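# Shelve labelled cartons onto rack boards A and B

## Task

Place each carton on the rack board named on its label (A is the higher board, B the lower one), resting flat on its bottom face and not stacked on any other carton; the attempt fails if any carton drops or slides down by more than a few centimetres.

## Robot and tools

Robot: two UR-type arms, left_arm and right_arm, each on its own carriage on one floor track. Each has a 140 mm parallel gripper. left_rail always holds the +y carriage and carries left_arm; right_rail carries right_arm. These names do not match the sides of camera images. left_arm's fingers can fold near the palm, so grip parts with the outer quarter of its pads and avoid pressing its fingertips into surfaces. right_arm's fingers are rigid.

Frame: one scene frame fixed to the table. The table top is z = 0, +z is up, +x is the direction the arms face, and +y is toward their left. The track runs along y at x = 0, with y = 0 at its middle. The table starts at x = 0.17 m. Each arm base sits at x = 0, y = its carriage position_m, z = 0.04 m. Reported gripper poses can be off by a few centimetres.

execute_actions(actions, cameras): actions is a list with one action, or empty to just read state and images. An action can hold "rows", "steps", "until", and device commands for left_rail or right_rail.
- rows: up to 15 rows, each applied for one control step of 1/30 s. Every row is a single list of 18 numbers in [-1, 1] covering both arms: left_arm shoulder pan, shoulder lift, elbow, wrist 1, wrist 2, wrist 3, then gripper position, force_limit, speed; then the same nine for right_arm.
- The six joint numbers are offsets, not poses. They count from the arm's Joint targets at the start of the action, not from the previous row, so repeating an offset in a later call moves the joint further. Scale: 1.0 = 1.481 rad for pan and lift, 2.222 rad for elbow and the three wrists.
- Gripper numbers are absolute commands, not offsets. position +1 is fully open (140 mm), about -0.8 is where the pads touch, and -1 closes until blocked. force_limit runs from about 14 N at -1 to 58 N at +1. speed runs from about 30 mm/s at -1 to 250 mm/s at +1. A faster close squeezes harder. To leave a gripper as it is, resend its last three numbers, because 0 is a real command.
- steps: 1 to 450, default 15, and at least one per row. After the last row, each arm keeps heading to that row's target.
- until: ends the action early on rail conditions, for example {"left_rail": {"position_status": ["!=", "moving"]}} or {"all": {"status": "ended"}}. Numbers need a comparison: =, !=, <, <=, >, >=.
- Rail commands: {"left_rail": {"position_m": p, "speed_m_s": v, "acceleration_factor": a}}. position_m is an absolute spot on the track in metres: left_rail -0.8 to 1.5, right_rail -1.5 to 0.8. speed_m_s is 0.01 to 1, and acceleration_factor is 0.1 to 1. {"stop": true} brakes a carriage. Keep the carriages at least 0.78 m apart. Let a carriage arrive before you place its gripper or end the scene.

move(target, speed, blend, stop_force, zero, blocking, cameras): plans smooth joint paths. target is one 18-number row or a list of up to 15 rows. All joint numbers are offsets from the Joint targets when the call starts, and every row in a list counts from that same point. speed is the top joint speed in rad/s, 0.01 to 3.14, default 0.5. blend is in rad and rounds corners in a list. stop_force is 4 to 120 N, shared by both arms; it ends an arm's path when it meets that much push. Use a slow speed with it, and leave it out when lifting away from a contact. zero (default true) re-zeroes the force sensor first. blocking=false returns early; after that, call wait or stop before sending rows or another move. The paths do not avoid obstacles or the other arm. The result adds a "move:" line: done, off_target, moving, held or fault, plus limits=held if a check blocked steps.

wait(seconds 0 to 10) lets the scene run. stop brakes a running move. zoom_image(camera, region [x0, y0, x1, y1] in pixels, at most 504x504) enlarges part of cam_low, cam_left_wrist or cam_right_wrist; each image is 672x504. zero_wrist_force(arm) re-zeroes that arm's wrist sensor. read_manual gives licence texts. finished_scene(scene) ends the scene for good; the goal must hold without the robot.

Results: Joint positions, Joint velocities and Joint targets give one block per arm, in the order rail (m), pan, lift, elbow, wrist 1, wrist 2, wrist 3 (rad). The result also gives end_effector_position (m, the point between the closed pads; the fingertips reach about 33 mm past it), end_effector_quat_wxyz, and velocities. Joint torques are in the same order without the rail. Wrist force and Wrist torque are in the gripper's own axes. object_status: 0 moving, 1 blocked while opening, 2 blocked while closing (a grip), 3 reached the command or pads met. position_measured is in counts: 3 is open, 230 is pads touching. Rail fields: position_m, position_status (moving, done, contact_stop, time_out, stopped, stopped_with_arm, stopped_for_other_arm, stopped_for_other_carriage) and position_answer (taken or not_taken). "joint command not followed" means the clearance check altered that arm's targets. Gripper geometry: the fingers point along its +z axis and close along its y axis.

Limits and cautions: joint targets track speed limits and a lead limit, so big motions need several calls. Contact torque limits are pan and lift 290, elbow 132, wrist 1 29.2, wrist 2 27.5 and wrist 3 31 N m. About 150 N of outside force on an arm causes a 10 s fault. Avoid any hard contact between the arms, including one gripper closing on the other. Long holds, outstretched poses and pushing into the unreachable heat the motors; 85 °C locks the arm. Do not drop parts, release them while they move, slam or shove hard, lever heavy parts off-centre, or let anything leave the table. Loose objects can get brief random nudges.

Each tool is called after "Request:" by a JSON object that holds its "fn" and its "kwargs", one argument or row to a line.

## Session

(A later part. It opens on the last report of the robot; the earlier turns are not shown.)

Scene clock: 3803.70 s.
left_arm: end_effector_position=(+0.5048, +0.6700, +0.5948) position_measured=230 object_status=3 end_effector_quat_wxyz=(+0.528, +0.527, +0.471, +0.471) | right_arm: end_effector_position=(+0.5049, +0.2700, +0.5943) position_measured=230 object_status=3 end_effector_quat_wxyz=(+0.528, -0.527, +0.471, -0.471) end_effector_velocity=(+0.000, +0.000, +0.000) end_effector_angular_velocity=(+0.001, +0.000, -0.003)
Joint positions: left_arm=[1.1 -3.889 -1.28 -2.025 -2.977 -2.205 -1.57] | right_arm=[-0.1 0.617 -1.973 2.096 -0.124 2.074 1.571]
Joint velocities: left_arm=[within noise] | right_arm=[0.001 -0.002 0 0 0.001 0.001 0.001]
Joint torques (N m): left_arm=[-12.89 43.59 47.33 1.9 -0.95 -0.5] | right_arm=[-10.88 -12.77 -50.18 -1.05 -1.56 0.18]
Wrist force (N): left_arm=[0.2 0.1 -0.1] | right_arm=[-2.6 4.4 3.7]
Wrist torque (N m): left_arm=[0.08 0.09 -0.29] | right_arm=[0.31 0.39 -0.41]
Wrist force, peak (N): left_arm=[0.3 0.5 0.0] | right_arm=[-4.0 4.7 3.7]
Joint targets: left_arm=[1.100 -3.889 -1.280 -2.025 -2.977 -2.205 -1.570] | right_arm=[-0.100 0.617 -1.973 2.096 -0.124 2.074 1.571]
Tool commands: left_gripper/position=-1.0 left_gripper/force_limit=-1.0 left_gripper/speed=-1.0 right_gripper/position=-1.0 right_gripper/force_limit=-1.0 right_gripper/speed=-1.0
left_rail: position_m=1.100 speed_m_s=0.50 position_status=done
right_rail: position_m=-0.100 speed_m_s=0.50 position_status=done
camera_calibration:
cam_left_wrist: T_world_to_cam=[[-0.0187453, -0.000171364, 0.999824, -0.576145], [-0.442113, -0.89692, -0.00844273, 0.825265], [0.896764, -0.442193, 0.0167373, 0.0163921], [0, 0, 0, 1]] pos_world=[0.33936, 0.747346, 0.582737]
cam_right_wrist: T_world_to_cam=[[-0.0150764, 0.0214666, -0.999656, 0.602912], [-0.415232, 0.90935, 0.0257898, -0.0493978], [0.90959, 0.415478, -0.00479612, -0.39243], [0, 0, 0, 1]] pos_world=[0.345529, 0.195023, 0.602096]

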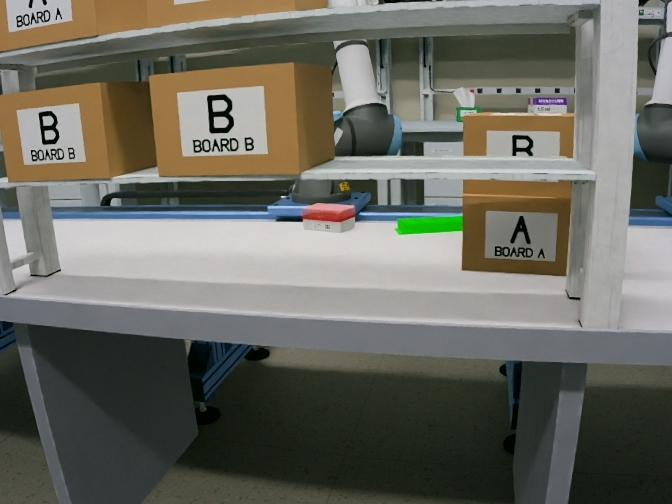

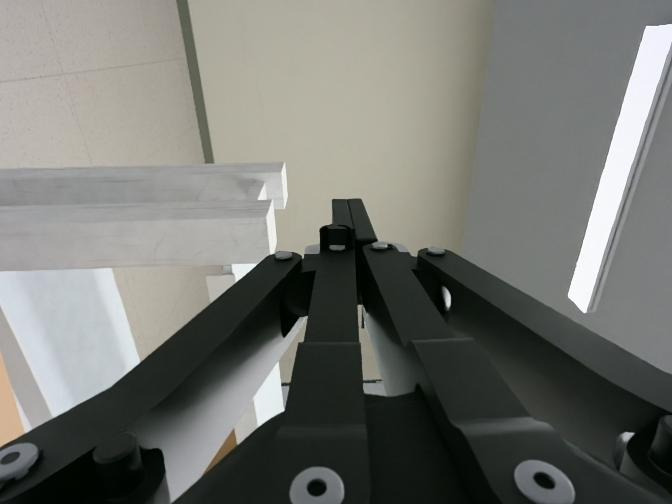

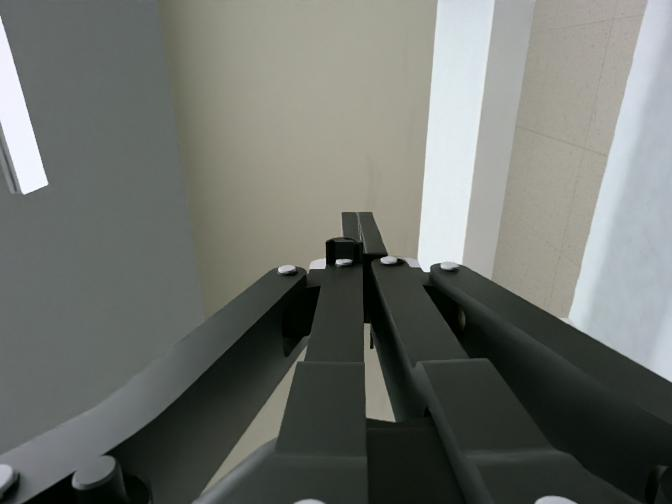

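Request:
{"fn": "move", "kwargs": {
  "target": [
    [0,-0.037728,-0.071986,0.097132,0,0,-1,-1,-1,0,0.033795,0.075,-0.097525,0,0,-1,-1,-1],
    [0,-0.111979,-0.131427,0.206063,0,0,-1,-1,-1,0,0.108828,0.138968,-0.211504,0,0,-1,-1,-1],
    [0,-0.229047,-0.175302,0.327966,0,0,-1,-1,-1,0,0.236972,0.187703,-0.345649,0,0,-1,-1,-1]
  ],
  "blend": 0.03,
  "speed": 0.2,
  "cameras": ["cam_low", "cam_left_wrist", "cam_right_wrist"]
}}

Scene clock: 3841.20 s.
left_arm: end_effector_position=(+0.5049, +0.6699, +0.2680) position_measured=230 object_status=3 end_effector_quat_wxyz=(+0.528, +0.527, +0.471, +0.471) | right_arm: end_effector_position=(+0.5051, +0.2702, +0.2681) position_measured=230 object_status=3 end_effector_quat_wxyz=(+0.528, -0.527, +0.471, -0.471)
Joint positions: left_arm=[1.1 -3.889 -1.619 -2.415 -2.249 -2.205 -1.57] | right_arm=[-0.1 0.617 -1.622 2.513 -0.892 2.074 1.571]
Joint velocities: within noise
Joint torques (N m): left_arm=[-9.44 21.27 22.45 5.98 -0.53 -0.64] | right_arm=[-7.59 -14.76 -19.82 -7.12 -0.32 0.37]
Wrist force (N): left_arm=[0.2 -0.2 -0.1] | right_arm=[-2.5 3.8 3.4]
Wrist torque (N m): left_arm=[0.02 0.08 -0.30] | right_arm=[0.14 0.39 -0.35]
Wrist force, peak (N): left_arm=[0.2 1.5 0.0] | right_arm=[-2.6 4.6 3.9]
Joint targets: left_arm=[1.100 -3.889 -1.619 -2.415 -2.249 -2.205 -1.570] | right_arm=[-0.100 0.617 -1.622 2.513 -0.892 2.074 1.571]
left_rail: position_m=1.100 speed_m_s=0.50 position_status=done
right_rail: position_m=-0.100 speed_m_s=0.50 position_status=done
move: done
camera_calibration:
cam_left_wrist: T_world_to_cam=[[-0.018656, -0.000216277, 0.999826, -0.249398], [-0.442113, -0.896919, -0.00844354, 0.82255], [0.896765, -0.442194, 0.0166373, 0.0217979], [0, 0, 0, 1]] pos_world=[0.33946, 0.747346, 0.255937]
cam_right_wrist: T_world_to_cam=[[-0.0151676, 0.0214256, -0.999655, 0.276862], [-0.41523, 0.909351, 0.0257903, -0.0410852], [0.90959, 0.415478, -0.00489612, -0.394231], [0, 0, 0, 1]] pos_world=[0.345728, 0.195223, 0.275896]

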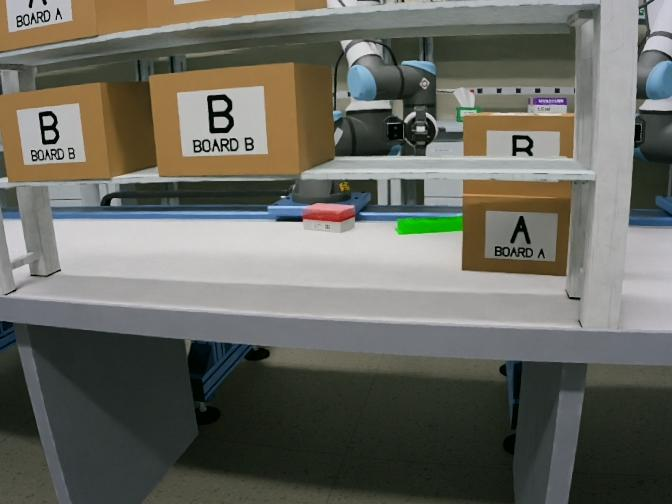

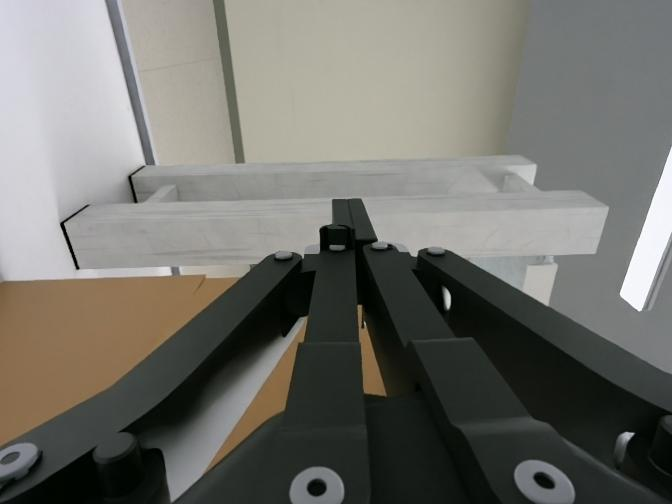

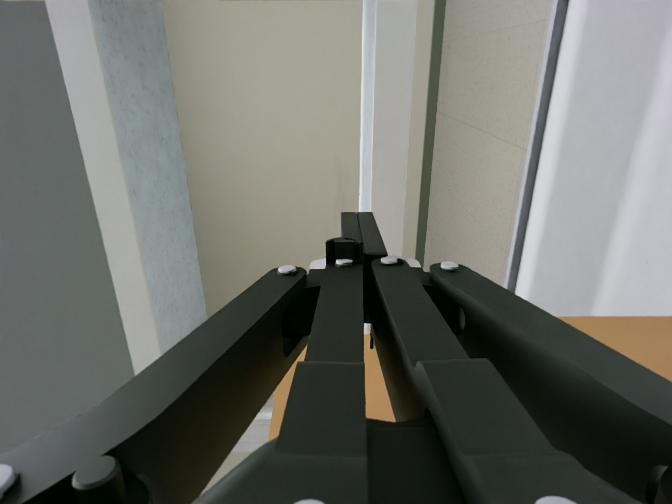

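Request:
{"fn": "zoom_image", "kwargs": {
  "camera": "cam_left_wrist",
  "region": [0, 250, 340, 504]
}}

Request:
{"fn": "zoom_image", "kwargs": {
  "camera": "cam_right_wrist",
  "region": [240, 280, 672, 504]
}}

Scaled by 1.482.

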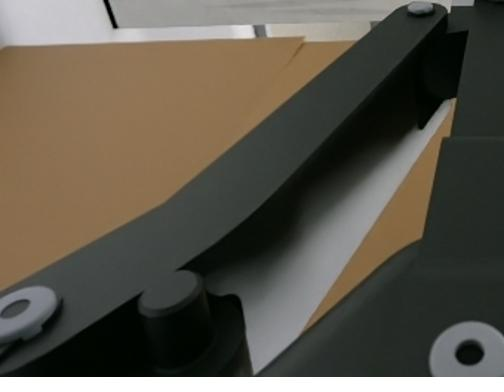

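Scaled by 1.167.

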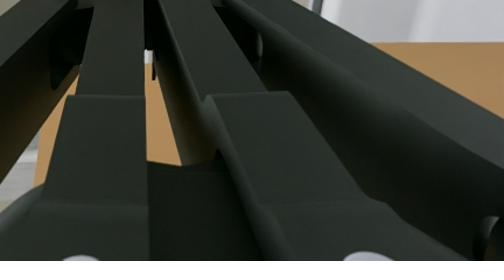

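Request:
{"fn": "zoom_image", "kwargs": {
  "camera": "cam_left_wrist",
  "region": [170, 255, 270, 330]
}}

Request:
{"fn": "zoom_image", "kwargs": {
  "camera": "cam_low",
  "region": [440, 80, 620, 290]
}}

Scaled by 5.040.

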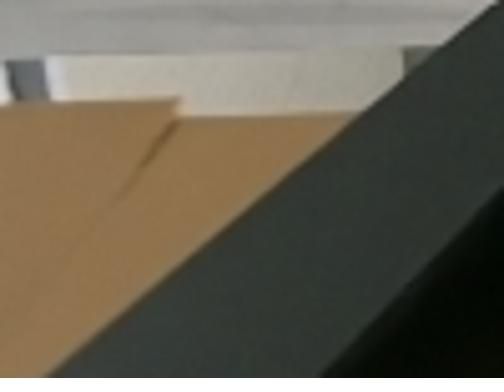

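Scaled by 2.400.

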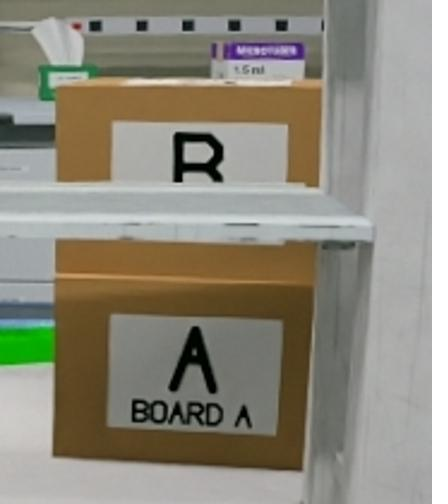

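Request:
{"fn": "move", "kwargs": {
  "target": [-0.11343,0.201615,0.059561,-0.193941,-0.075603,0,-1,-1,-1,0.119943,-0.225724,-0.065805,0.216254,0.079944,0,-1,-1,-1],
  "speed": 0.25,
  "cameras": ["cam_left_wrist", "cam_right_wrist"]
}}

Scene clock: 3931.37 s.
left_arm: end_effector_position=(+0.4198, +0.6700, +0.4400) position_measured=230 object_status=3 end_effector_quat_wxyz=(+0.528, +0.527, +0.471, +0.471) | right_arm: end_effector_position=(+0.4200, +0.2701, +0.4402) position_measured=230 object_status=3 end_effector_quat_wxyz=(+0.528, -0.527, +0.471, -0.471)
Joint positions: left_arm=[1.1 -4.057 -1.321 -2.283 -2.679 -2.373 -1.57] | right_arm=[-0.1 0.794 -1.956 2.367 -0.412 2.252 1.571]
Joint velocities: within noise
Joint torques (N m): left_arm=[-14.64 43.71 58.19 -0.24 -2.61 -0.37] | right_arm=[10.72 -21.53 -48.11 1.2 3.82 0.41]
Wrist force (N): left_arm=[0.0 0.1 0.1] | right_arm=[-2.2 4.5 3.6]
Wrist torque (N m): left_arm=[0.05 0.13 -0.29] | right_arm=[0.38 0.34 -0.37]
Wrist force, peak (N): left_arm=[0.2 1.3 -0.8] | right_arm=[-3.1 4.5 3.9]
Joint targets: left_arm=[1.100 -4.057 -1.320 -2.283 -2.680 -2.373 -1.570] | right_arm=[-0.100 0.794 -1.956 2.367 -0.412 2.252 1.571]
left_rail: position_m=1.100 speed_m_s=0.50 position_status=done
right_rail: position_m=-0.100 speed_m_s=0.50 position_status=done
move: done
camera_calibration:
cam_left_wrist: T_world_to_cam=[[-0.0186112, -0.000127762, 0.999827, -0.423032], [-0.442196, -0.89688, -0.00834582, 0.786372], [0.896725, -0.442275, 0.0166355, 0.0952328], [0, 0, 0, 1]] pos_world=[0.25446, 0.747346, 0.427937]
cam_right_wrist: T_world_to_cam=[[-0.0151675, 0.0214254, -0.999655, 0.447612], [-0.41523, 0.909351, 0.0257901, -0.0808597], [0.90959, 0.415478, -0.00489612, -0.315983], [0, 0, 0, 1]] pos_world=[0.260628, 0.195223, 0.447996]
Images, in order (width x height): cam_left_wrist 672x504, cam_right_wrist 672x504.

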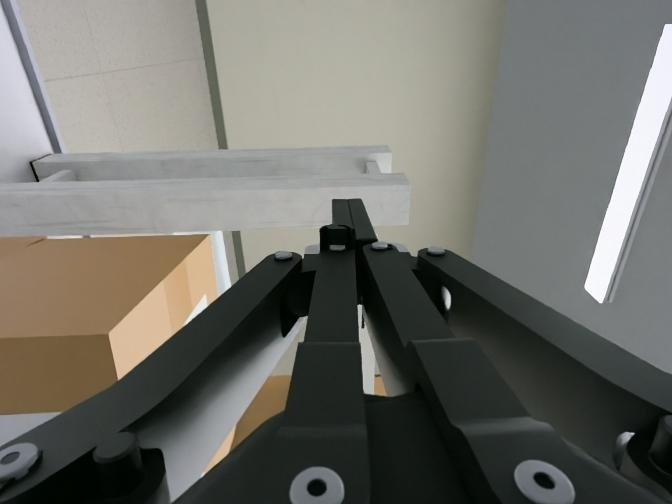

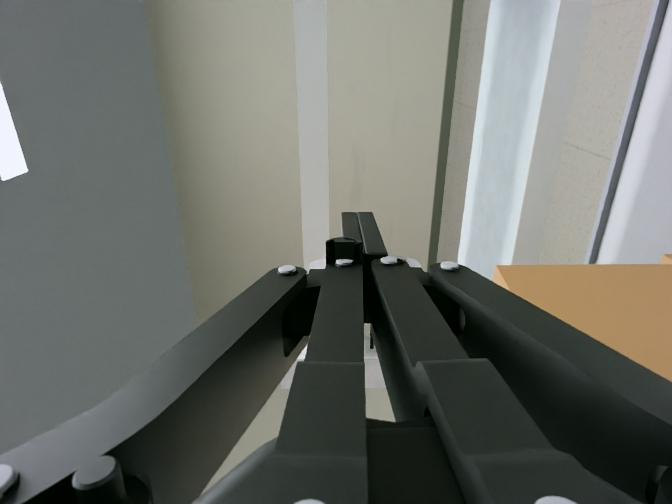

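Request:
{"fn": "zoom_image", "kwargs": {
  "camera": "cam_left_wrist",
  "region": [0, 220, 230, 420]
}}

Request:
{"fn": "zoom_image", "kwargs": {
  "camera": "cam_right_wrist",
  "region": [472, 240, 672, 400]
}}

Scaled by 2.191.

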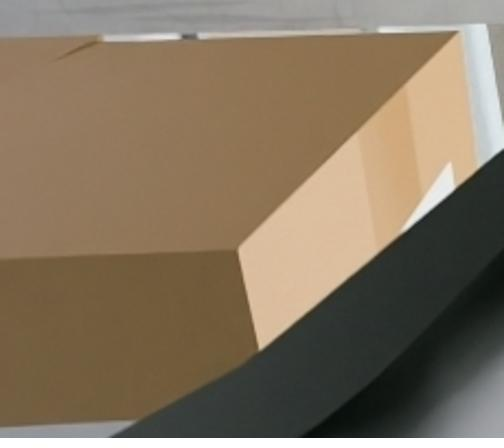

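Scaled by 2.520.

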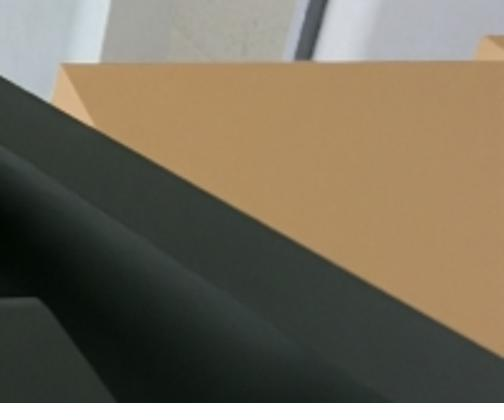

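Request:
{"fn": "move", "kwargs": {
  "target": [0.150441,-0.225617,-0.041763,0.192139,0.139561,0,-1,-1,-1,-0.03547,0.294429,0.020005,-0.216247,0.015648,0,-1,-1,-1],
  "speed": 0.15,
  "cameras": ["cam_left_wrist", "cam_right_wrist"]
}}

Scene clock: 4077.10 s.
left_arm: end_effector_position=(+0.5395, +0.6353, +0.2680) position_measured=230 object_status=3 end_effector_quat_wxyz=(+0.548, +0.547, +0.447, +0.448) | right_arm: end_effector_position=(+0.5104, +0.3009, +0.2681) position_measured=230 object_status=3 end_effector_quat_wxyz=(+0.507, -0.506, +0.494, -0.493)
Joint positions: left_arm=[1.1 -3.834 -1.655 -2.375 -2.253 -2.063 -1.57] | right_arm=[-0.1 0.742 -1.52 2.412 -0.892 2.287 1.571]
Joint velocities: within noise
Joint torques (N m): left_arm=[12.59 18.94 23.03 6.23 1.94 -0.62] | right_arm=[-15.35 -23.83 -20.45 -6.76 3.4 0.61]
Wrist force (N): left_arm=[0.4 0.0 -0.2] | right_arm=[-2.3 4.3 4.0]
Wrist torque (N m): left_arm=[0.06 0.05 -0.29] | right_arm=[0.26 0.36 -0.32]
Wrist force, peak (N): left_arm=[-0.3 0.7 -1.2] | right_arm=[-2.4 5.2 4.0]
Joint targets: left_arm=[1.100 -3.834 -1.655 -2.375 -2.253 -2.063 -1.570] | right_arm=[-0.100 0.742 -1.520 2.412 -0.892 2.287 1.571]
left_rail: position_m=1.100 speed_m_s=0.50 position_status=done
right_rail: position_m=-0.100 speed_m_s=0.50 position_status=done
move: done
camera_calibration:
cam_left_wrist: T_world_to_cam=[[-0.0186569, 0.00132746, 0.999825, -0.24974], [-0.518602, -0.854973, -0.00854205, 0.821451], [0.854812, -0.51867, 0.0166396, 0.046657], [0, 0, 0, 1]] pos_world=[0.381463, 0.726849, 0.255937]
cam_right_wrist: T_world_to_cam=[[-0.013243, 0.0226663, -0.999655, 0.274928], [-0.334392, 0.942081, 0.0257907, -0.117934], [0.942341, 0.334618, -0.00489653, -0.404235], [0, 0, 0, 1]] pos_world=[0.345132, 0.240137, 0.275896]
Images, in order (width x height): cam_left_wrist 672x504, cam_right_wrist 672x504.

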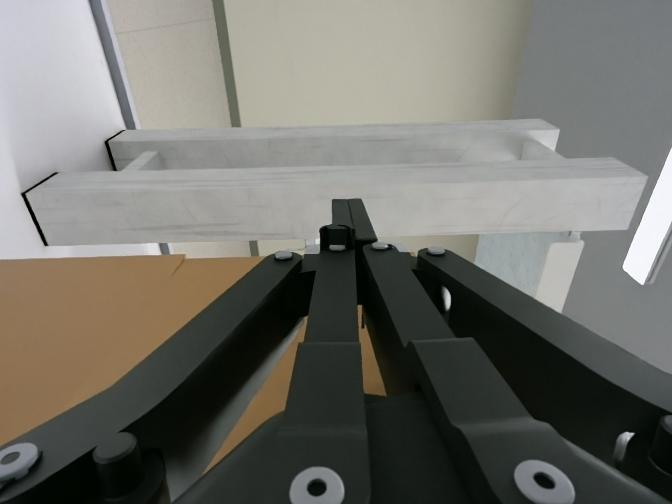

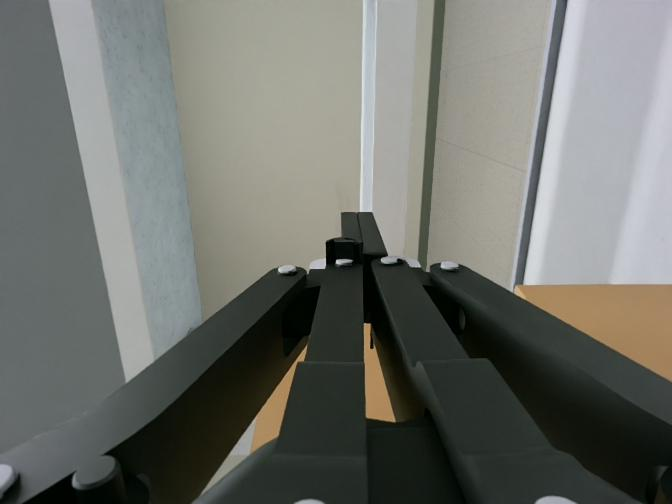

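Request:
{"fn": "zoom_image", "kwargs": {
  "camera": "cam_left_wrist",
  "region": [130, 230, 290, 350]
}}

Request:
{"fn": "zoom_image", "kwargs": {
  "camera": "cam_right_wrist",
  "region": [440, 260, 600, 380]
}}

Scaled by 3.150.

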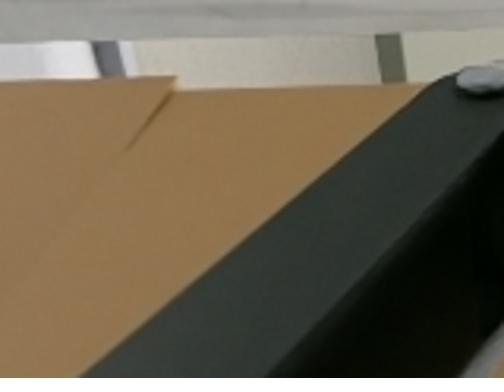

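Scaled by 3.150.

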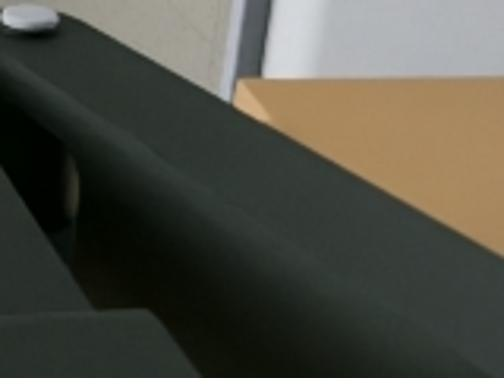

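Request:
{"fn": "move", "kwargs": {
  "target": [-0.017822,0.005568,-0.004214,0.000503,0.003828,0,-1,-1,-1,0.071294,0.026922,-0.02011,0.002167,0.063225,0,-1,-1,-1],
  "speed": 0.06,
  "stop_force": 10,
  "cameras": ["cam_left_wrist", "cam_right_wrist"]
}}

Scene clock: 4134.33 s.
left_arm: end_effector_position=(+0.5222, +0.6220, +0.2679) position_measured=230 object_status=3 end_effector_quat_wxyz=(+0.555, +0.555, +0.438, +0.438) | right_arm: end_effector_position=(+0.4858, +0.3246, +0.2680) position_measured=230 object_status=3 end_effector_quat_wxyz=(+0.498, -0.498, +0.502, -0.502)
Joint positions: left_arm=[1.1 -3.86 -1.646 -2.385 -2.252 -2.054 -1.57] | right_arm=[-0.1 0.848 -1.48 2.367 -0.887 2.427 1.571]
Joint velocities: within noise
Joint torques (N m): left_arm=[-15.73 64.81 24.08 6.13 2.31 -0.9] | right_arm=[11.28 -28.95 -35.03 1.08 3.55 0.59]
Wrist force (N): left_arm=[0.3 0.0 -0.2] | right_arm=[-2.3 3.9 3.5]
Wrist torque (N m): left_arm=[0.05 0.07 -0.30] | right_arm=[0.25 0.37 -0.29]
Wrist force, peak (N): left_arm=[0.3 -0.3 -0.6] | right_arm=[-2.4 4.5 4.1]
Joint targets: left_arm=[1.100 -3.860 -1.646 -2.385 -2.252 -2.054 -1.570] | right_arm=[-0.100 0.848 -1.480 2.367 -0.887 2.427 1.571]
left_rail: position_m=1.100 speed_m_s=0.50 position_status=done
right_rail: position_m=-0.100 speed_m_s=0.50 position_status=done
move: done
camera_calibration:
cam_left_wrist: T_world_to_cam=[[-0.0185977, 0.00197735, 0.999825, -0.250379], [-0.548127, -0.836352, -0.00854161, 0.804997], [0.836188, -0.54819, 0.016638, 0.0826357], [0, 0, 0, 1]] pos_world=[0.367485, 0.719055, 0.255837]
cam_right_wrist: T_world_to_cam=[[-0.0125401, 0.0230829, -0.999655, 0.273469], [-0.301361, 0.953161, 0.0257898, -0.168174], [0.953428, 0.301581, -0.00499645, -0.383622], [0, 0, 0, 1]] pos_world=[0.318504, 0.269677, 0.275795]
Images, in order (width x height): cam_left_wrist 672x504, cam_right_wrist 672x504.

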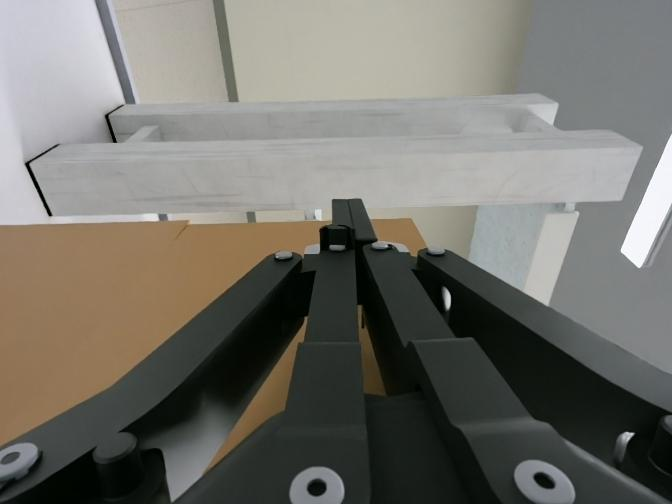

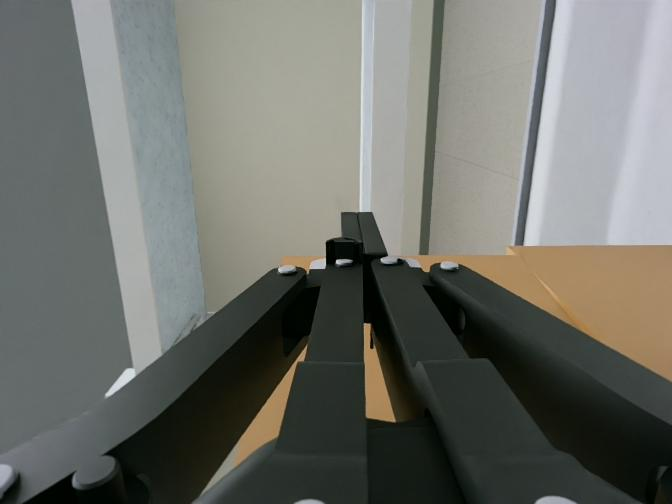

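Request:
{"fn": "zoom_image", "kwargs": {
  "camera": "cam_left_wrist",
  "region": [150, 195, 450, 275]
}}

Request:
{"fn": "zoom_image", "kwargs": {
  "camera": "cam_right_wrist",
  "region": [260, 225, 560, 305]
}}

Scaled by 1.680.

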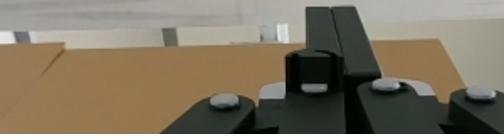

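Scaled by 1.680.

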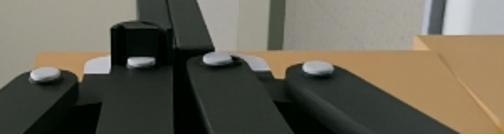

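Request:
{"fn": "move", "kwargs": {
  "target": [
    [0.000172,-0.009117,0.006927,-0.00085,-0.010912,0,-1,-1,-1,-0.017081,0.0092,-0.007145,0.001013,-0.022411,0,-1,-1,-1],
    [-0.031467,-0.031842,0.024784,-0.003561,-0.031999,0,-1,-1,-1,0.005725,0.034325,-0.027357,0.004479,-0.007211,0,-1,-1,-1]
  ],
  "speed": [0.06, 0.03],
  "stop_force": 8,
  "cameras": ["cam_left_wrist", "cam_right_wrist"]
}}

Scene clock: 4212.03 s.
left_arm: end_effector_position=(+0.5297, +0.6090, +0.2680) position_measured=230 object_status=3 end_effector_quat_wxyz=(+0.550, +0.550, +0.444, +0.445) | right_arm: end_effector_position=(+0.5046, +0.3515, +0.2681) position_measured=230 object_status=3 end_effector_quat_wxyz=(+0.504, -0.504, +0.496, -0.496)
Joint positions: left_arm=[1.1 -3.889 -1.681 -2.345 -2.257 -2.107 -1.57] | right_arm=[-0.1 0.844 -1.443 2.323 -0.88 2.399 1.571]
Joint velocities: within noise
Joint torques (N m): left_arm=[9.17 67.32 23.82 5.65 2.77 -0.81] | right_arm=[-10.48 -55.28 -21.32 -4.94 -6.29 0.87]
Wrist force (N): left_arm=[4.6 0.0 -0.2] | right_arm=[5.4 1.2 5.5]
Wrist torque (N m): left_arm=[0.01 -0.03 -0.36] | right_arm=[0.45 0.66 -0.29]
Wrist force, peak (N): left_arm=[14.1 3.2 -5.7] | right_arm=[12.1 1.0 4.9]
Joint targets: left_arm=[1.100 -3.889 -1.681 -2.345 -2.257 -2.107 -1.570] | right_arm=[-0.100 0.844 -1.443 2.323 -0.880 2.399 1.571]
left_rail: position_m=1.100 speed_m_s=0.50 position_status=done
right_rail: position_m=-0.100 speed_m_s=0.50 position_status=done
move: contact (left_arm, right_arm); path passed 1 of 2 targets; left_arm: the shoulder pan is farthest, 0.018 rad from its target; right_arm: the elbow is farthest, 0.017 rad from its target
camera_calibration:
cam_left_wrist: T_world_to_cam=[[-0.0186423, 0.00151968, 0.999825, -0.250012], [-0.527521, -0.849499, -0.00854476, 0.795239], [0.849337, -0.527588, 0.0166383, 0.0496911], [0, 0, 0, 1]] pos_world=[0.37264, 0.702151, 0.255937]
cam_right_wrist: T_world_to_cam=[[-0.0130997, 0.0227717, -0.999655, 0.273576], [-0.32451, 0.945531, 0.0257912, -0.173776], [0.945792, 0.324736, -0.00499653, -0.413899], [0, 0, 0, 1]] pos_world=[0.338654, 0.292489, 0.275895]
Images, in order (width x height): cam_left_wrist 672x504, cam_right_wrist 672x504.

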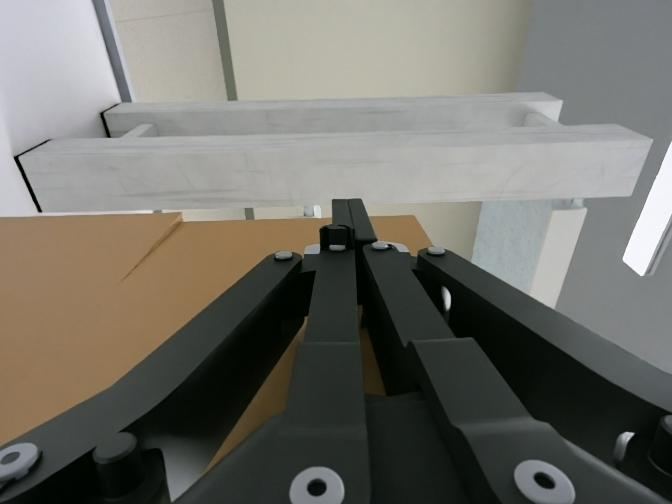

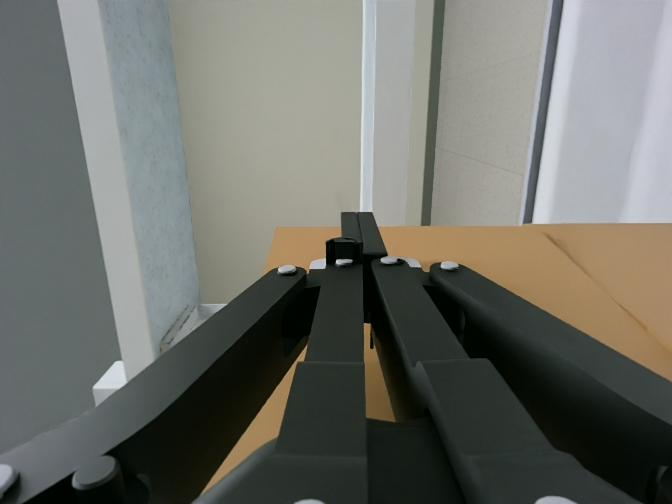

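Request:
{"fn": "zoom_image", "kwargs": {
  "camera": "cam_left_wrist",
  "region": [150, 190, 450, 290]
}}

Request:
{"fn": "zoom_image", "kwargs": {
  "camera": "cam_right_wrist",
  "region": [255, 205, 555, 305]
}}

Scaled by 1.680.

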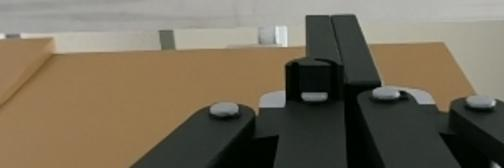

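Scaled by 1.680.

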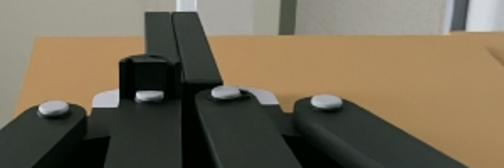

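Request:
{"fn": "zoom_image", "kwargs": {
  "camera": "cam_right_wrist",
  "region": [500, 205, 600, 280]
}}

Request:
{"fn": "zoom_image", "kwargs": {
  "camera": "cam_left_wrist",
  "region": [140, 190, 240, 265]
}}

Scaled by 5.040.

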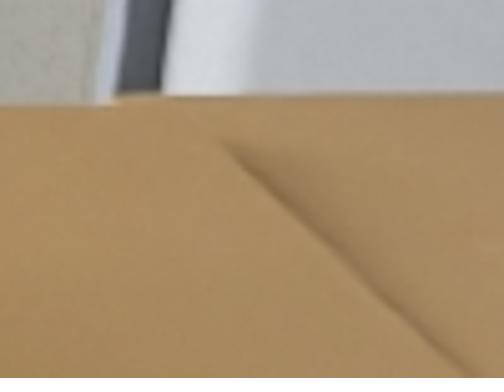

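Scaled by 5.040.

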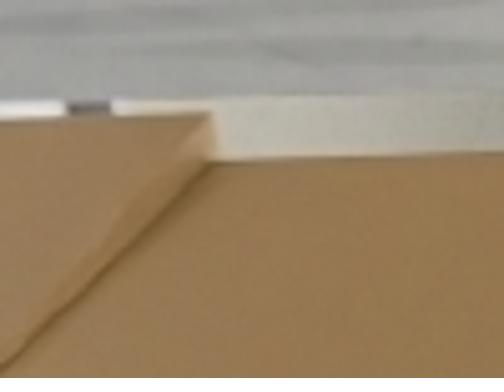

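Request:
{"fn": "move", "kwargs": {
  "target": [-0.004131,-0.002991,0.002364,-0.00037,-0.002753,0,-1,-1,-1,0.002966,0.003298,-0.002672,0.000474,0.001977,0,-1,-1,-1],
  "speed": 0.02,
  "stop_force": 60,
  "zero": false,
  "cameras": ["cam_left_wrist"]
}}

Scene clock: 4265.10 s.
left_arm: end_effector_position=(+0.5294, +0.6057, +0.2680) position_measured=230 object_status=3 end_effector_quat_wxyz=(+0.550, +0.550, +0.444, +0.445) | right_arm: end_effector_position=(+0.5049, +0.3547, +0.2681) position_measured=230 object_status=3 end_effector_quat_wxyz=(+0.504, -0.504, +0.496, -0.496)
Joint positions: left_arm=[1.1 -3.895 -1.685 -2.34 -2.258 -2.114 -1.57] | right_arm=[-0.1 0.848 -1.438 2.317 -0.879 2.403 1.571]
Joint velocities: within noise
Joint torques (N m): left_arm=[-36.36 15.58 67.09 2.05 9.67 -0.79] | right_arm=[41.26 -25.21 -45.63 0.19 -9.75 0.72]
Wrist force (N): left_arm=[57.4 8.4 -22.5] | right_arm=[48.4 -4.4 12.6]
Wrist torque (N m): left_arm=[0.23 -2.17 -0.93] | right_arm=[0.50 1.86 -0.19]
Wrist force, peak (N): left_arm=[57.4 8.4 -22.5] | right_arm=[48.4 -4.4 12.6]
Joint targets: left_arm=[1.100 -3.895 -1.685 -2.340 -2.258 -2.114 -1.570] | right_arm=[-0.100 0.848 -1.438 2.317 -0.879 2.403 1.571]
left_rail: position_m=1.100 speed_m_s=0.50 position_status=done
right_rail: position_m=-0.100 speed_m_s=0.50 position_status=done
move: done
camera_calibration:
cam_left_wrist: T_world_to_cam=[[-0.0186421, 0.00152007, 0.999825, -0.250013], [-0.527521, -0.849499, -0.00854429, 0.792277], [0.849337, -0.527588, 0.0166383, 0.0482049], [0, 0, 0, 1]] pos_world=[0.37234, 0.698851, 0.255937]
Images, in order (width x height): cam_left_wrist 672x504.

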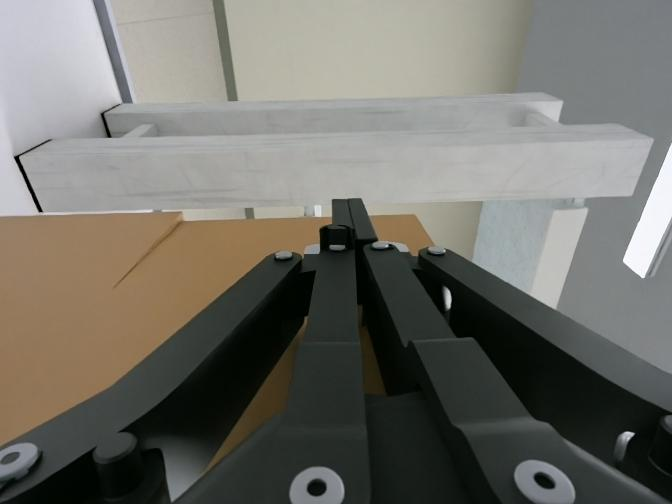

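Request:
{"fn": "move", "kwargs": {
  "target": [
    [0,0.030186,0.008447,-0.028567,0,0,-1,-1,-1,0,-0.029483,-0.008271,0.027922,0,0,-1,-1,-1],
    [0,0.0581,0.017895,-0.05662,0,0,-1,-1,-1,0,-0.056801,-0.017537,0.055396,0,0,-1,-1,-1],
    [0,0.083742,0.028345,-0.08416,0,0,-1,-1,-1,0,-0.081954,-0.027797,0.082421,0,0,-1,-1,-1],
    [0,0.107111,0.039796,-0.111187,0,0,-1,-1,-1,0,-0.104943,-0.039052,0.108998,0,0,-1,-1,-1]
  ],
  "blend": 0.02,
  "speed": 0.08,
  "cameras": ["cam_left_wrist", "cam_right_wrist"]
}}

Scene clock: 4329.00 s.
left_arm: end_effector_position=(+0.5294, +0.6057, +0.3734) position_measured=230 object_status=3 end_effector_quat_wxyz=(+0.550, +0.550, +0.444, +0.445) | right_arm: end_effector_position=(+0.5048, +0.3548, +0.3735) position_measured=230 object_status=3 end_effector_quat_wxyz=(+0.504, -0.504, +0.496, -0.496)
Joint positions: left_arm=[1.1 -3.895 -1.527 -2.251 -2.505 -2.114 -1.57] | right_arm=[-0.1 0.848 -1.593 2.23 -0.637 2.403 1.571]
Joint velocities: within noise
Joint torques (N m): left_arm=[-10.29 58.83 81.7 4.39 17.93 -0.93] | right_arm=[39.74 -52.46 -62.94 -3.16 -26.65 0.71]
Wrist force (N): left_arm=[49.8 -9.4 -20.0] | right_arm=[51.4 14.3 13.7]
Wrist torque (N m): left_arm=[-0.43 -1.81 -0.50] | right_arm=[0.04 1.95 -0.41]
Wrist force, peak (N): left_arm=[57.3 9.6 -22.8] | right_arm=[54.6 14.6 14.6]
Joint targets: left_arm=[1.100 -3.895 -1.526 -2.251 -2.505 -2.114 -1.570] | right_arm=[-0.100 0.848 -1.593 2.230 -0.637 2.403 1.571]
left_rail: position_m=1.100 speed_m_s=0.50 position_status=done
right_rail: position_m=-0.100 speed_m_s=0.50 position_status=done
move: done
camera_calibration:
cam_left_wrist: T_world_to_cam=[[-0.0186421, 0.00152007, 0.999825, -0.355397], [-0.527521, -0.849499, -0.00854429, 0.793125], [0.849337, -0.527588, 0.0166383, 0.0465362], [0, 0, 0, 1]] pos_world=[0.37224, 0.698851, 0.361337]
cam_right_wrist: T_world_to_cam=[[-0.0130997, 0.0227717, -0.999655, 0.378968], [-0.32451, 0.945531, 0.0257912, -0.17952], [0.945792, 0.324736, -0.00499653, -0.414727], [0, 0, 0, 1]] pos_world=[0.338954, 0.295789, 0.381395]
Images, in order (width x height): cam_left_wrist 672x504, cam_right_wrist 672x504.

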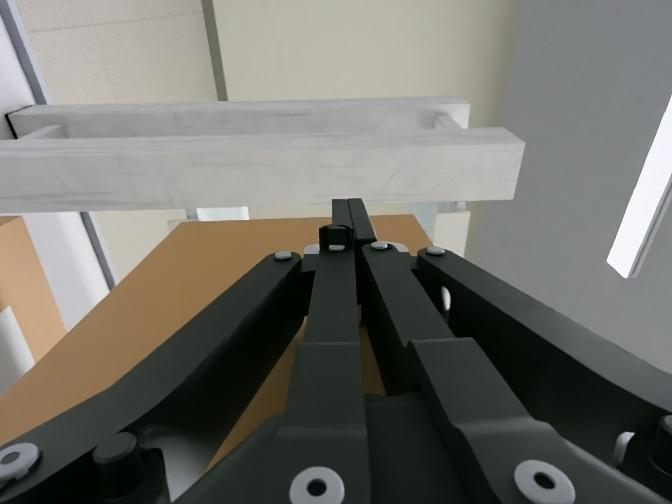

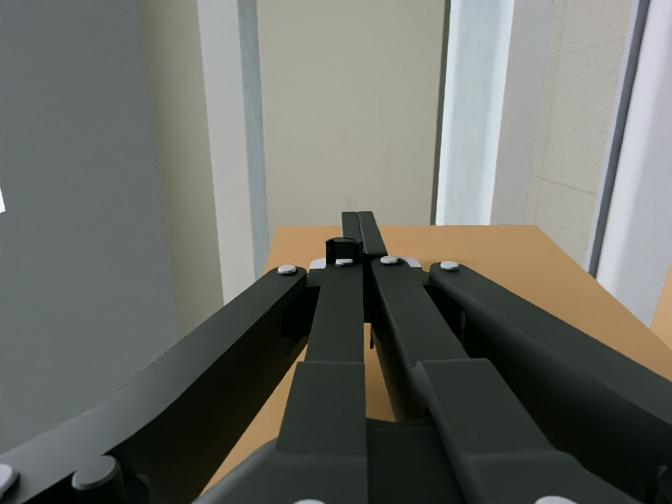

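Request:
{"fn": "move", "kwargs": {
  "target": [
    [-0.017015,-0.026593,0.017153,0.000572,-0.016837,0,-1,-1,-1,-0.03435,-0.020404,0.012932,0.000668,-0.028392,0,-1,-1,-1],
    [-0.032529,-0.052342,0.034634,0.000253,-0.032673,0,-1,-1,-1,-0.070996,-0.040575,0.025159,0.001884,-0.058312,0,-1,-1,-1],
    [-0.046689,-0.077355,0.052452,-0.000893,-0.047608,0,-1,-1,-1,-0.109901,-0.06035,0.036638,0.003586,-0.08974,0,-1,-1,-1],
    [-0.059642,-0.101738,0.070616,-0.002806,-0.061737,0,-1,-1,-1,-0.151034,-0.079565,0.047322,0.005709,-0.122651,0,-1,-1,-1],
    [-0.071552,-0.12561,0.089131,-0.00541,-0.075172,0,-1,-1,-1,-0.194423,-0.098092,0.057169,0.008211,-0.157068,0,-1,-1,-1],
    [-0.082512,-0.149041,0.108013,-0.008675,-0.087973,0,-1,-1,-1,-0.239839,-0.115664,0.066124,0.010968,-0.192834,0,-1,-1,-1],
    [-0.092633,-0.172111,0.127272,-0.012557,-0.100215,0,-1,-1,-1,-0.287115,-0.132048,0.074136,0.013876,-0.22984,0,-1,-1,-1],
    [-0.102025,-0.194903,0.14692,-0.017013,-0.111971,0,-1,-1,-1,-0.336084,-0.147012,0.081154,0.016832,-0.267975,0,-1,-1,-1]
  ],
  "blend": 0.02,
  "speed": 0.1,
  "cameras": ["cam_left_wrist", "cam_right_wrist"]
}}

Scene clock: 4425.93 s.
left_arm: end_effector_position=(+0.5849, +0.4661, +0.3735) position_measured=230 object_status=3 end_effector_quat_wxyz=(+0.527, +0.527, +0.471, +0.471) | right_arm: end_effector_position=(+0.5850, +0.2139, +0.3737) position_measured=230 object_status=3 end_effector_quat_wxyz=(+0.528, -0.527, +0.471, -0.471)
Joint positions: left_arm=[1.1 -4.046 -1.815 -1.925 -2.543 -2.362 -1.57] | right_arm=[-0.1 0.35 -1.811 2.41 -0.6 1.808 1.571]
Joint velocities: within noise
Joint torques (N m): left_arm=[-33.72 45.56 83.71 4.51 7.78 -0.65] | right_arm=[25.14 -38.05 -37.57 -2.1 -30.13 0.57]
Wrist force (N): left_arm=[52.9 -8.5 -21.3] | right_arm=[54.3 13.0 14.3]
Wrist torque (N m): left_arm=[-0.48 -1.96 -0.52] | right_arm=[0.01 2.05 -0.45]
Wrist force, peak (N): left_arm=[52.9 -8.5 -21.3] | right_arm=[54.9 14.0 14.3]
Joint targets: left_arm=[1.100 -4.046 -1.815 -1.925 -2.543 -2.362 -1.570] | right_arm=[-0.100 0.350 -1.811 2.410 -0.600 1.808 1.571]
left_rail: position_m=1.100 speed_m_s=0.50 position_status=done
right_rail: position_m=-0.100 speed_m_s=0.50 position_status=done
move: done
camera_calibration:
cam_left_wrist: T_world_to_cam=[[-0.0185668, -0.000261962, 0.999828, -0.353444], [-0.442194, -0.89688, -0.00844652, 0.676031], [0.896727, -0.442275, 0.0165363, -0.141721], [0, 0, 0, 1]] pos_world=[0.41946, 0.543546, 0.361437]
cam_right_wrist: T_world_to_cam=[[-0.0151236, 0.0213356, -0.999658, 0.384836], [-0.41511, 0.909408, 0.0256895, 0.0404541], [0.909645, 0.415357, -0.00489691, -0.443047], [0, 0, 0, 1]] pos_world=[0.425629, 0.139023, 0.381496]
Images, in order (width x height): cam_left_wrist 672x504, cam_right_wrist 672x504.

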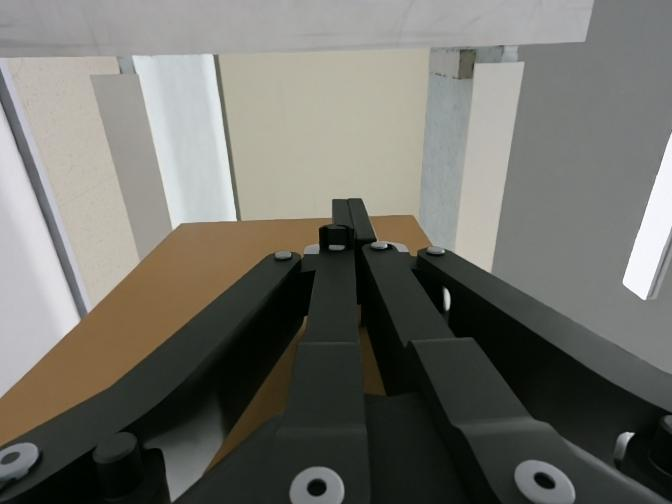

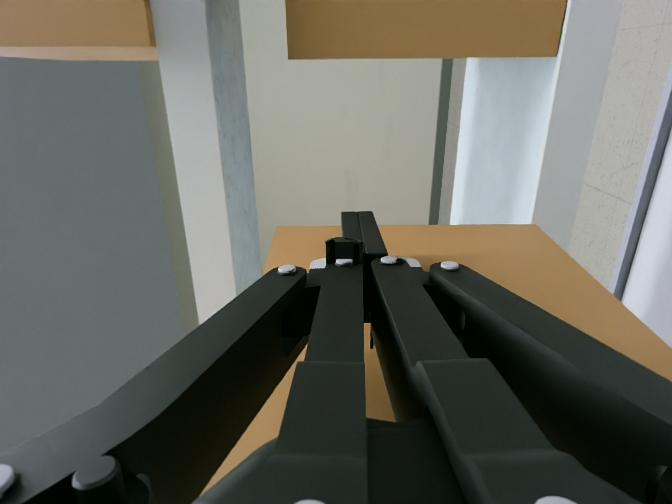

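Request:
{"fn": "move", "kwargs": {
  "target": [
    [0.023103,-0.011131,0.009821,-0.002402,0.015399,0,-1,-1,-1,-0.018242,0.028539,-0.013632,-0.00539,-0.012158,0,-1,-1,-1],
    [0.045134,-0.023157,0.020595,-0.00516,0.030083,0,-1,-1,-1,-0.034201,0.056954,-0.028208,-0.009752,-0.022796,0,-1,-1,-1],
    [0.066119,-0.036028,0.032308,-0.008295,0.04407,0,-1,-1,-1,-0.048167,0.085159,-0.04367,-0.01309,-0.032104,0,-1,-1,-1],
    [0.086084,-0.0497,0.04495,-0.011824,0.057377,0,-1,-1,-1,-0.06043,0.113064,-0.059956,-0.015403,-0.040278,0,-1,-1,-1],
    [0.123059,-0.079247,0.072968,-0.020148,0.082021,0,-1,-1,-1,-0.081001,0.167628,-0.094766,-0.016961,-0.053989,0,-1,-1,-1],
    [0.15635,-0.111516,0.104604,-0.030277,0.10421,0,-1,-1,-1,-0.097475,0.22062,-0.132319,-0.014728,-0.064968,0,-1,-1,-1]
  ],
  "blend": 0.02,
  "speed": 0.08,
  "cameras": ["cam_low", "cam_left_wrist", "cam_right_wrist"]
}}

Scene clock: 4475.13 s.
left_arm: end_effector_position=(+0.8058, +0.4661, +0.3735) position_measured=230 object_status=3 end_effector_quat_wxyz=(+0.527, +0.527, +0.471, +0.471) | right_arm: end_effector_position=(+0.8059, +0.2139, +0.3737) position_measured=230 object_status=3 end_effector_quat_wxyz=(+0.528, -0.527, +0.471, -0.471)
Joint positions: left_arm=[1.1 -3.815 -1.98 -1.693 -2.61 -2.131 -1.57] | right_arm=[-0.1 0.206 -1.485 2.117 -0.632 1.663 1.571]
Joint velocities: within noise
Joint torques (N m): left_arm=[-19.76 68.47 82.11 4.22 22.77 -1.11] | right_arm=[31.95 -45.46 -49.49 -1.48 -29.1 0.78]
Wrist force (N): left_arm=[50.5 -9.4 -20.3] | right_arm=[52.8 14.0 14.0]
Wrist torque (N m): left_arm=[-0.46 -1.76 -0.53] | right_arm=[0.04 1.88 -0.44]
Wrist force, peak (N): left_arm=[58.3 -8.5 -23.2] | right_arm=[59.9 14.8 15.4]
Joint targets: left_arm=[1.100 -3.815 -1.980 -1.692 -2.610 -2.131 -1.570] | right_arm=[-0.100 0.206 -1.484 2.116 -0.632 1.663 1.571]
left_rail: position_m=1.100 speed_m_s=0.50 position_status=done
right_rail: position_m=-0.100 speed_m_s=0.50 position_status=done
move: done
camera_calibration:
cam_left_wrist: T_world_to_cam=[[-0.0186116, -0.000350484, 0.999827, -0.349265], [-0.442112, -0.896919, -0.00854426, 0.773626], [0.896767, -0.442194, 0.0165382, -0.339923], [0, 0, 0, 1]] pos_world=[0.64036, 0.543446, 0.361437]
cam_right_wrist: T_world_to_cam=[[-0.0152148, 0.0212945, -0.999657, 0.388241], [-0.415108, 0.909409, 0.02569, 0.13215], [0.909645, 0.415357, -0.00499691, -0.643949], [0, 0, 0, 1]] pos_world=[0.646529, 0.139023, 0.381495]

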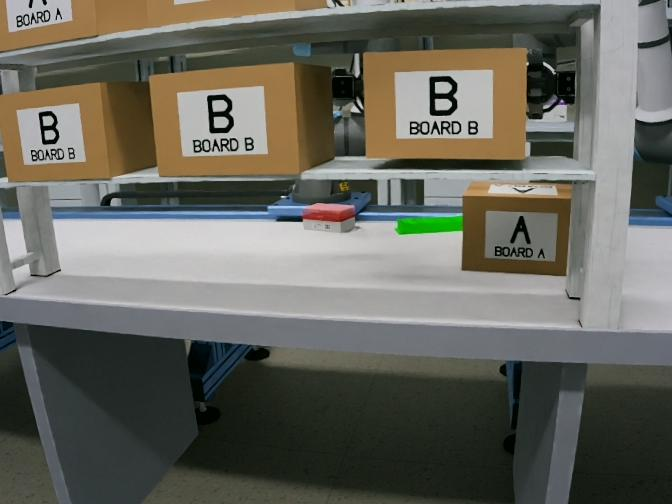

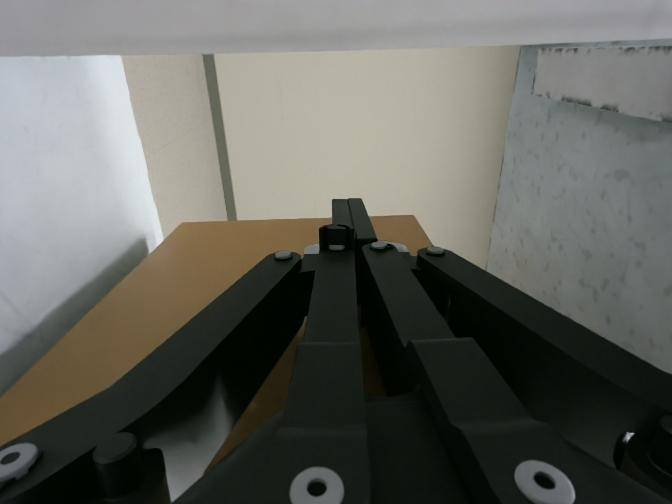

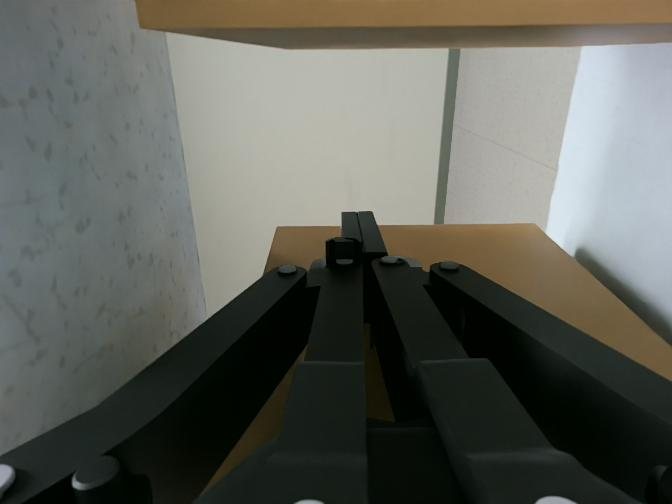

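Request:
{"fn": "move", "kwargs": {
  "target": [0,-0.025024,-0.013698,0.030377,0,0,-1,-1,-1,0,0.034267,0.016057,-0.038896,0,0,-1,-1,-1],
  "speed": 0.015,
  "stop_force": 8,
  "cameras": ["cam_low"]
}}

Scene clock: 4489.03 s.
left_arm: end_effector_position=(+0.8062, +0.4659, +0.3567) position_measured=230 object_status=3 end_effector_quat_wxyz=(+0.528, +0.527, +0.471, +0.471) | right_arm: end_effector_position=(+0.8065, +0.2140, +0.3554) position_measured=230 object_status=3 end_effector_quat_wxyz=(+0.528, -0.527, +0.471, -0.471)
Joint positions: left_arm=[1.1 -3.815 -1.995 -1.705 -2.583 -2.131 -1.57] | right_arm=[-0.1 0.206 -1.462 2.132 -0.67 1.663 1.571]
Joint velocities: within noise
Joint torques (N m): left_arm=[-19.56 101.24 75.13 3.5 21.7 -0.78] | right_arm=[35.16 -67.64 -43.07 -0.6 -27.6 0.63]
Wrist force (N): left_arm=[50.6 -2.5 -20.3] | right_arm=[55.9 8.5 13.2]
Wrist torque (N m): left_arm=[-0.19 -1.82 -0.65] | right_arm=[0.24 1.99 -0.36]
Wrist force, peak (N): left_arm=[53.1 -8.0 -21.0] | right_arm=[57.0 11.0 14.6]
Joint targets: left_arm=[1.100 -3.815 -1.995 -1.705 -2.583 -2.131 -1.570] | right_arm=[-0.100 0.206 -1.462 2.132 -0.670 1.663 1.571]
left_rail: position_m=1.100 speed_m_s=0.50 position_status=done
right_rail: position_m=-0.100 speed_m_s=0.50 position_status=done
move: contact (left_arm, right_arm); left_arm: the wrist 1 is farthest, 0.040 rad from its target; right_arm: the wrist 1 is farthest, 0.049 rad from its target
Images, in order (width x height): cam_low 672x504.

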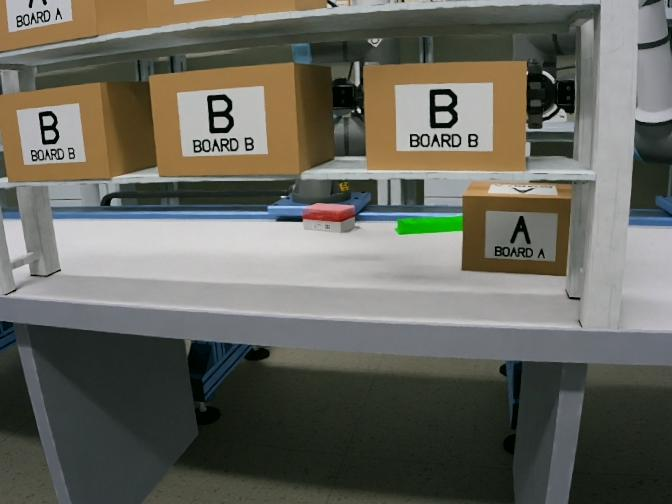

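Request:
{"fn": "zoom_image", "kwargs": {
  "camera": "cam_low",
  "region": [340, 40, 600, 200]
}}

Scaled by 1.938.

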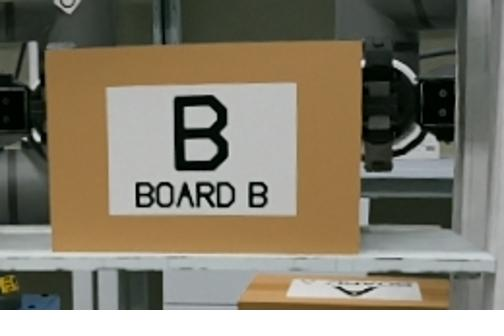

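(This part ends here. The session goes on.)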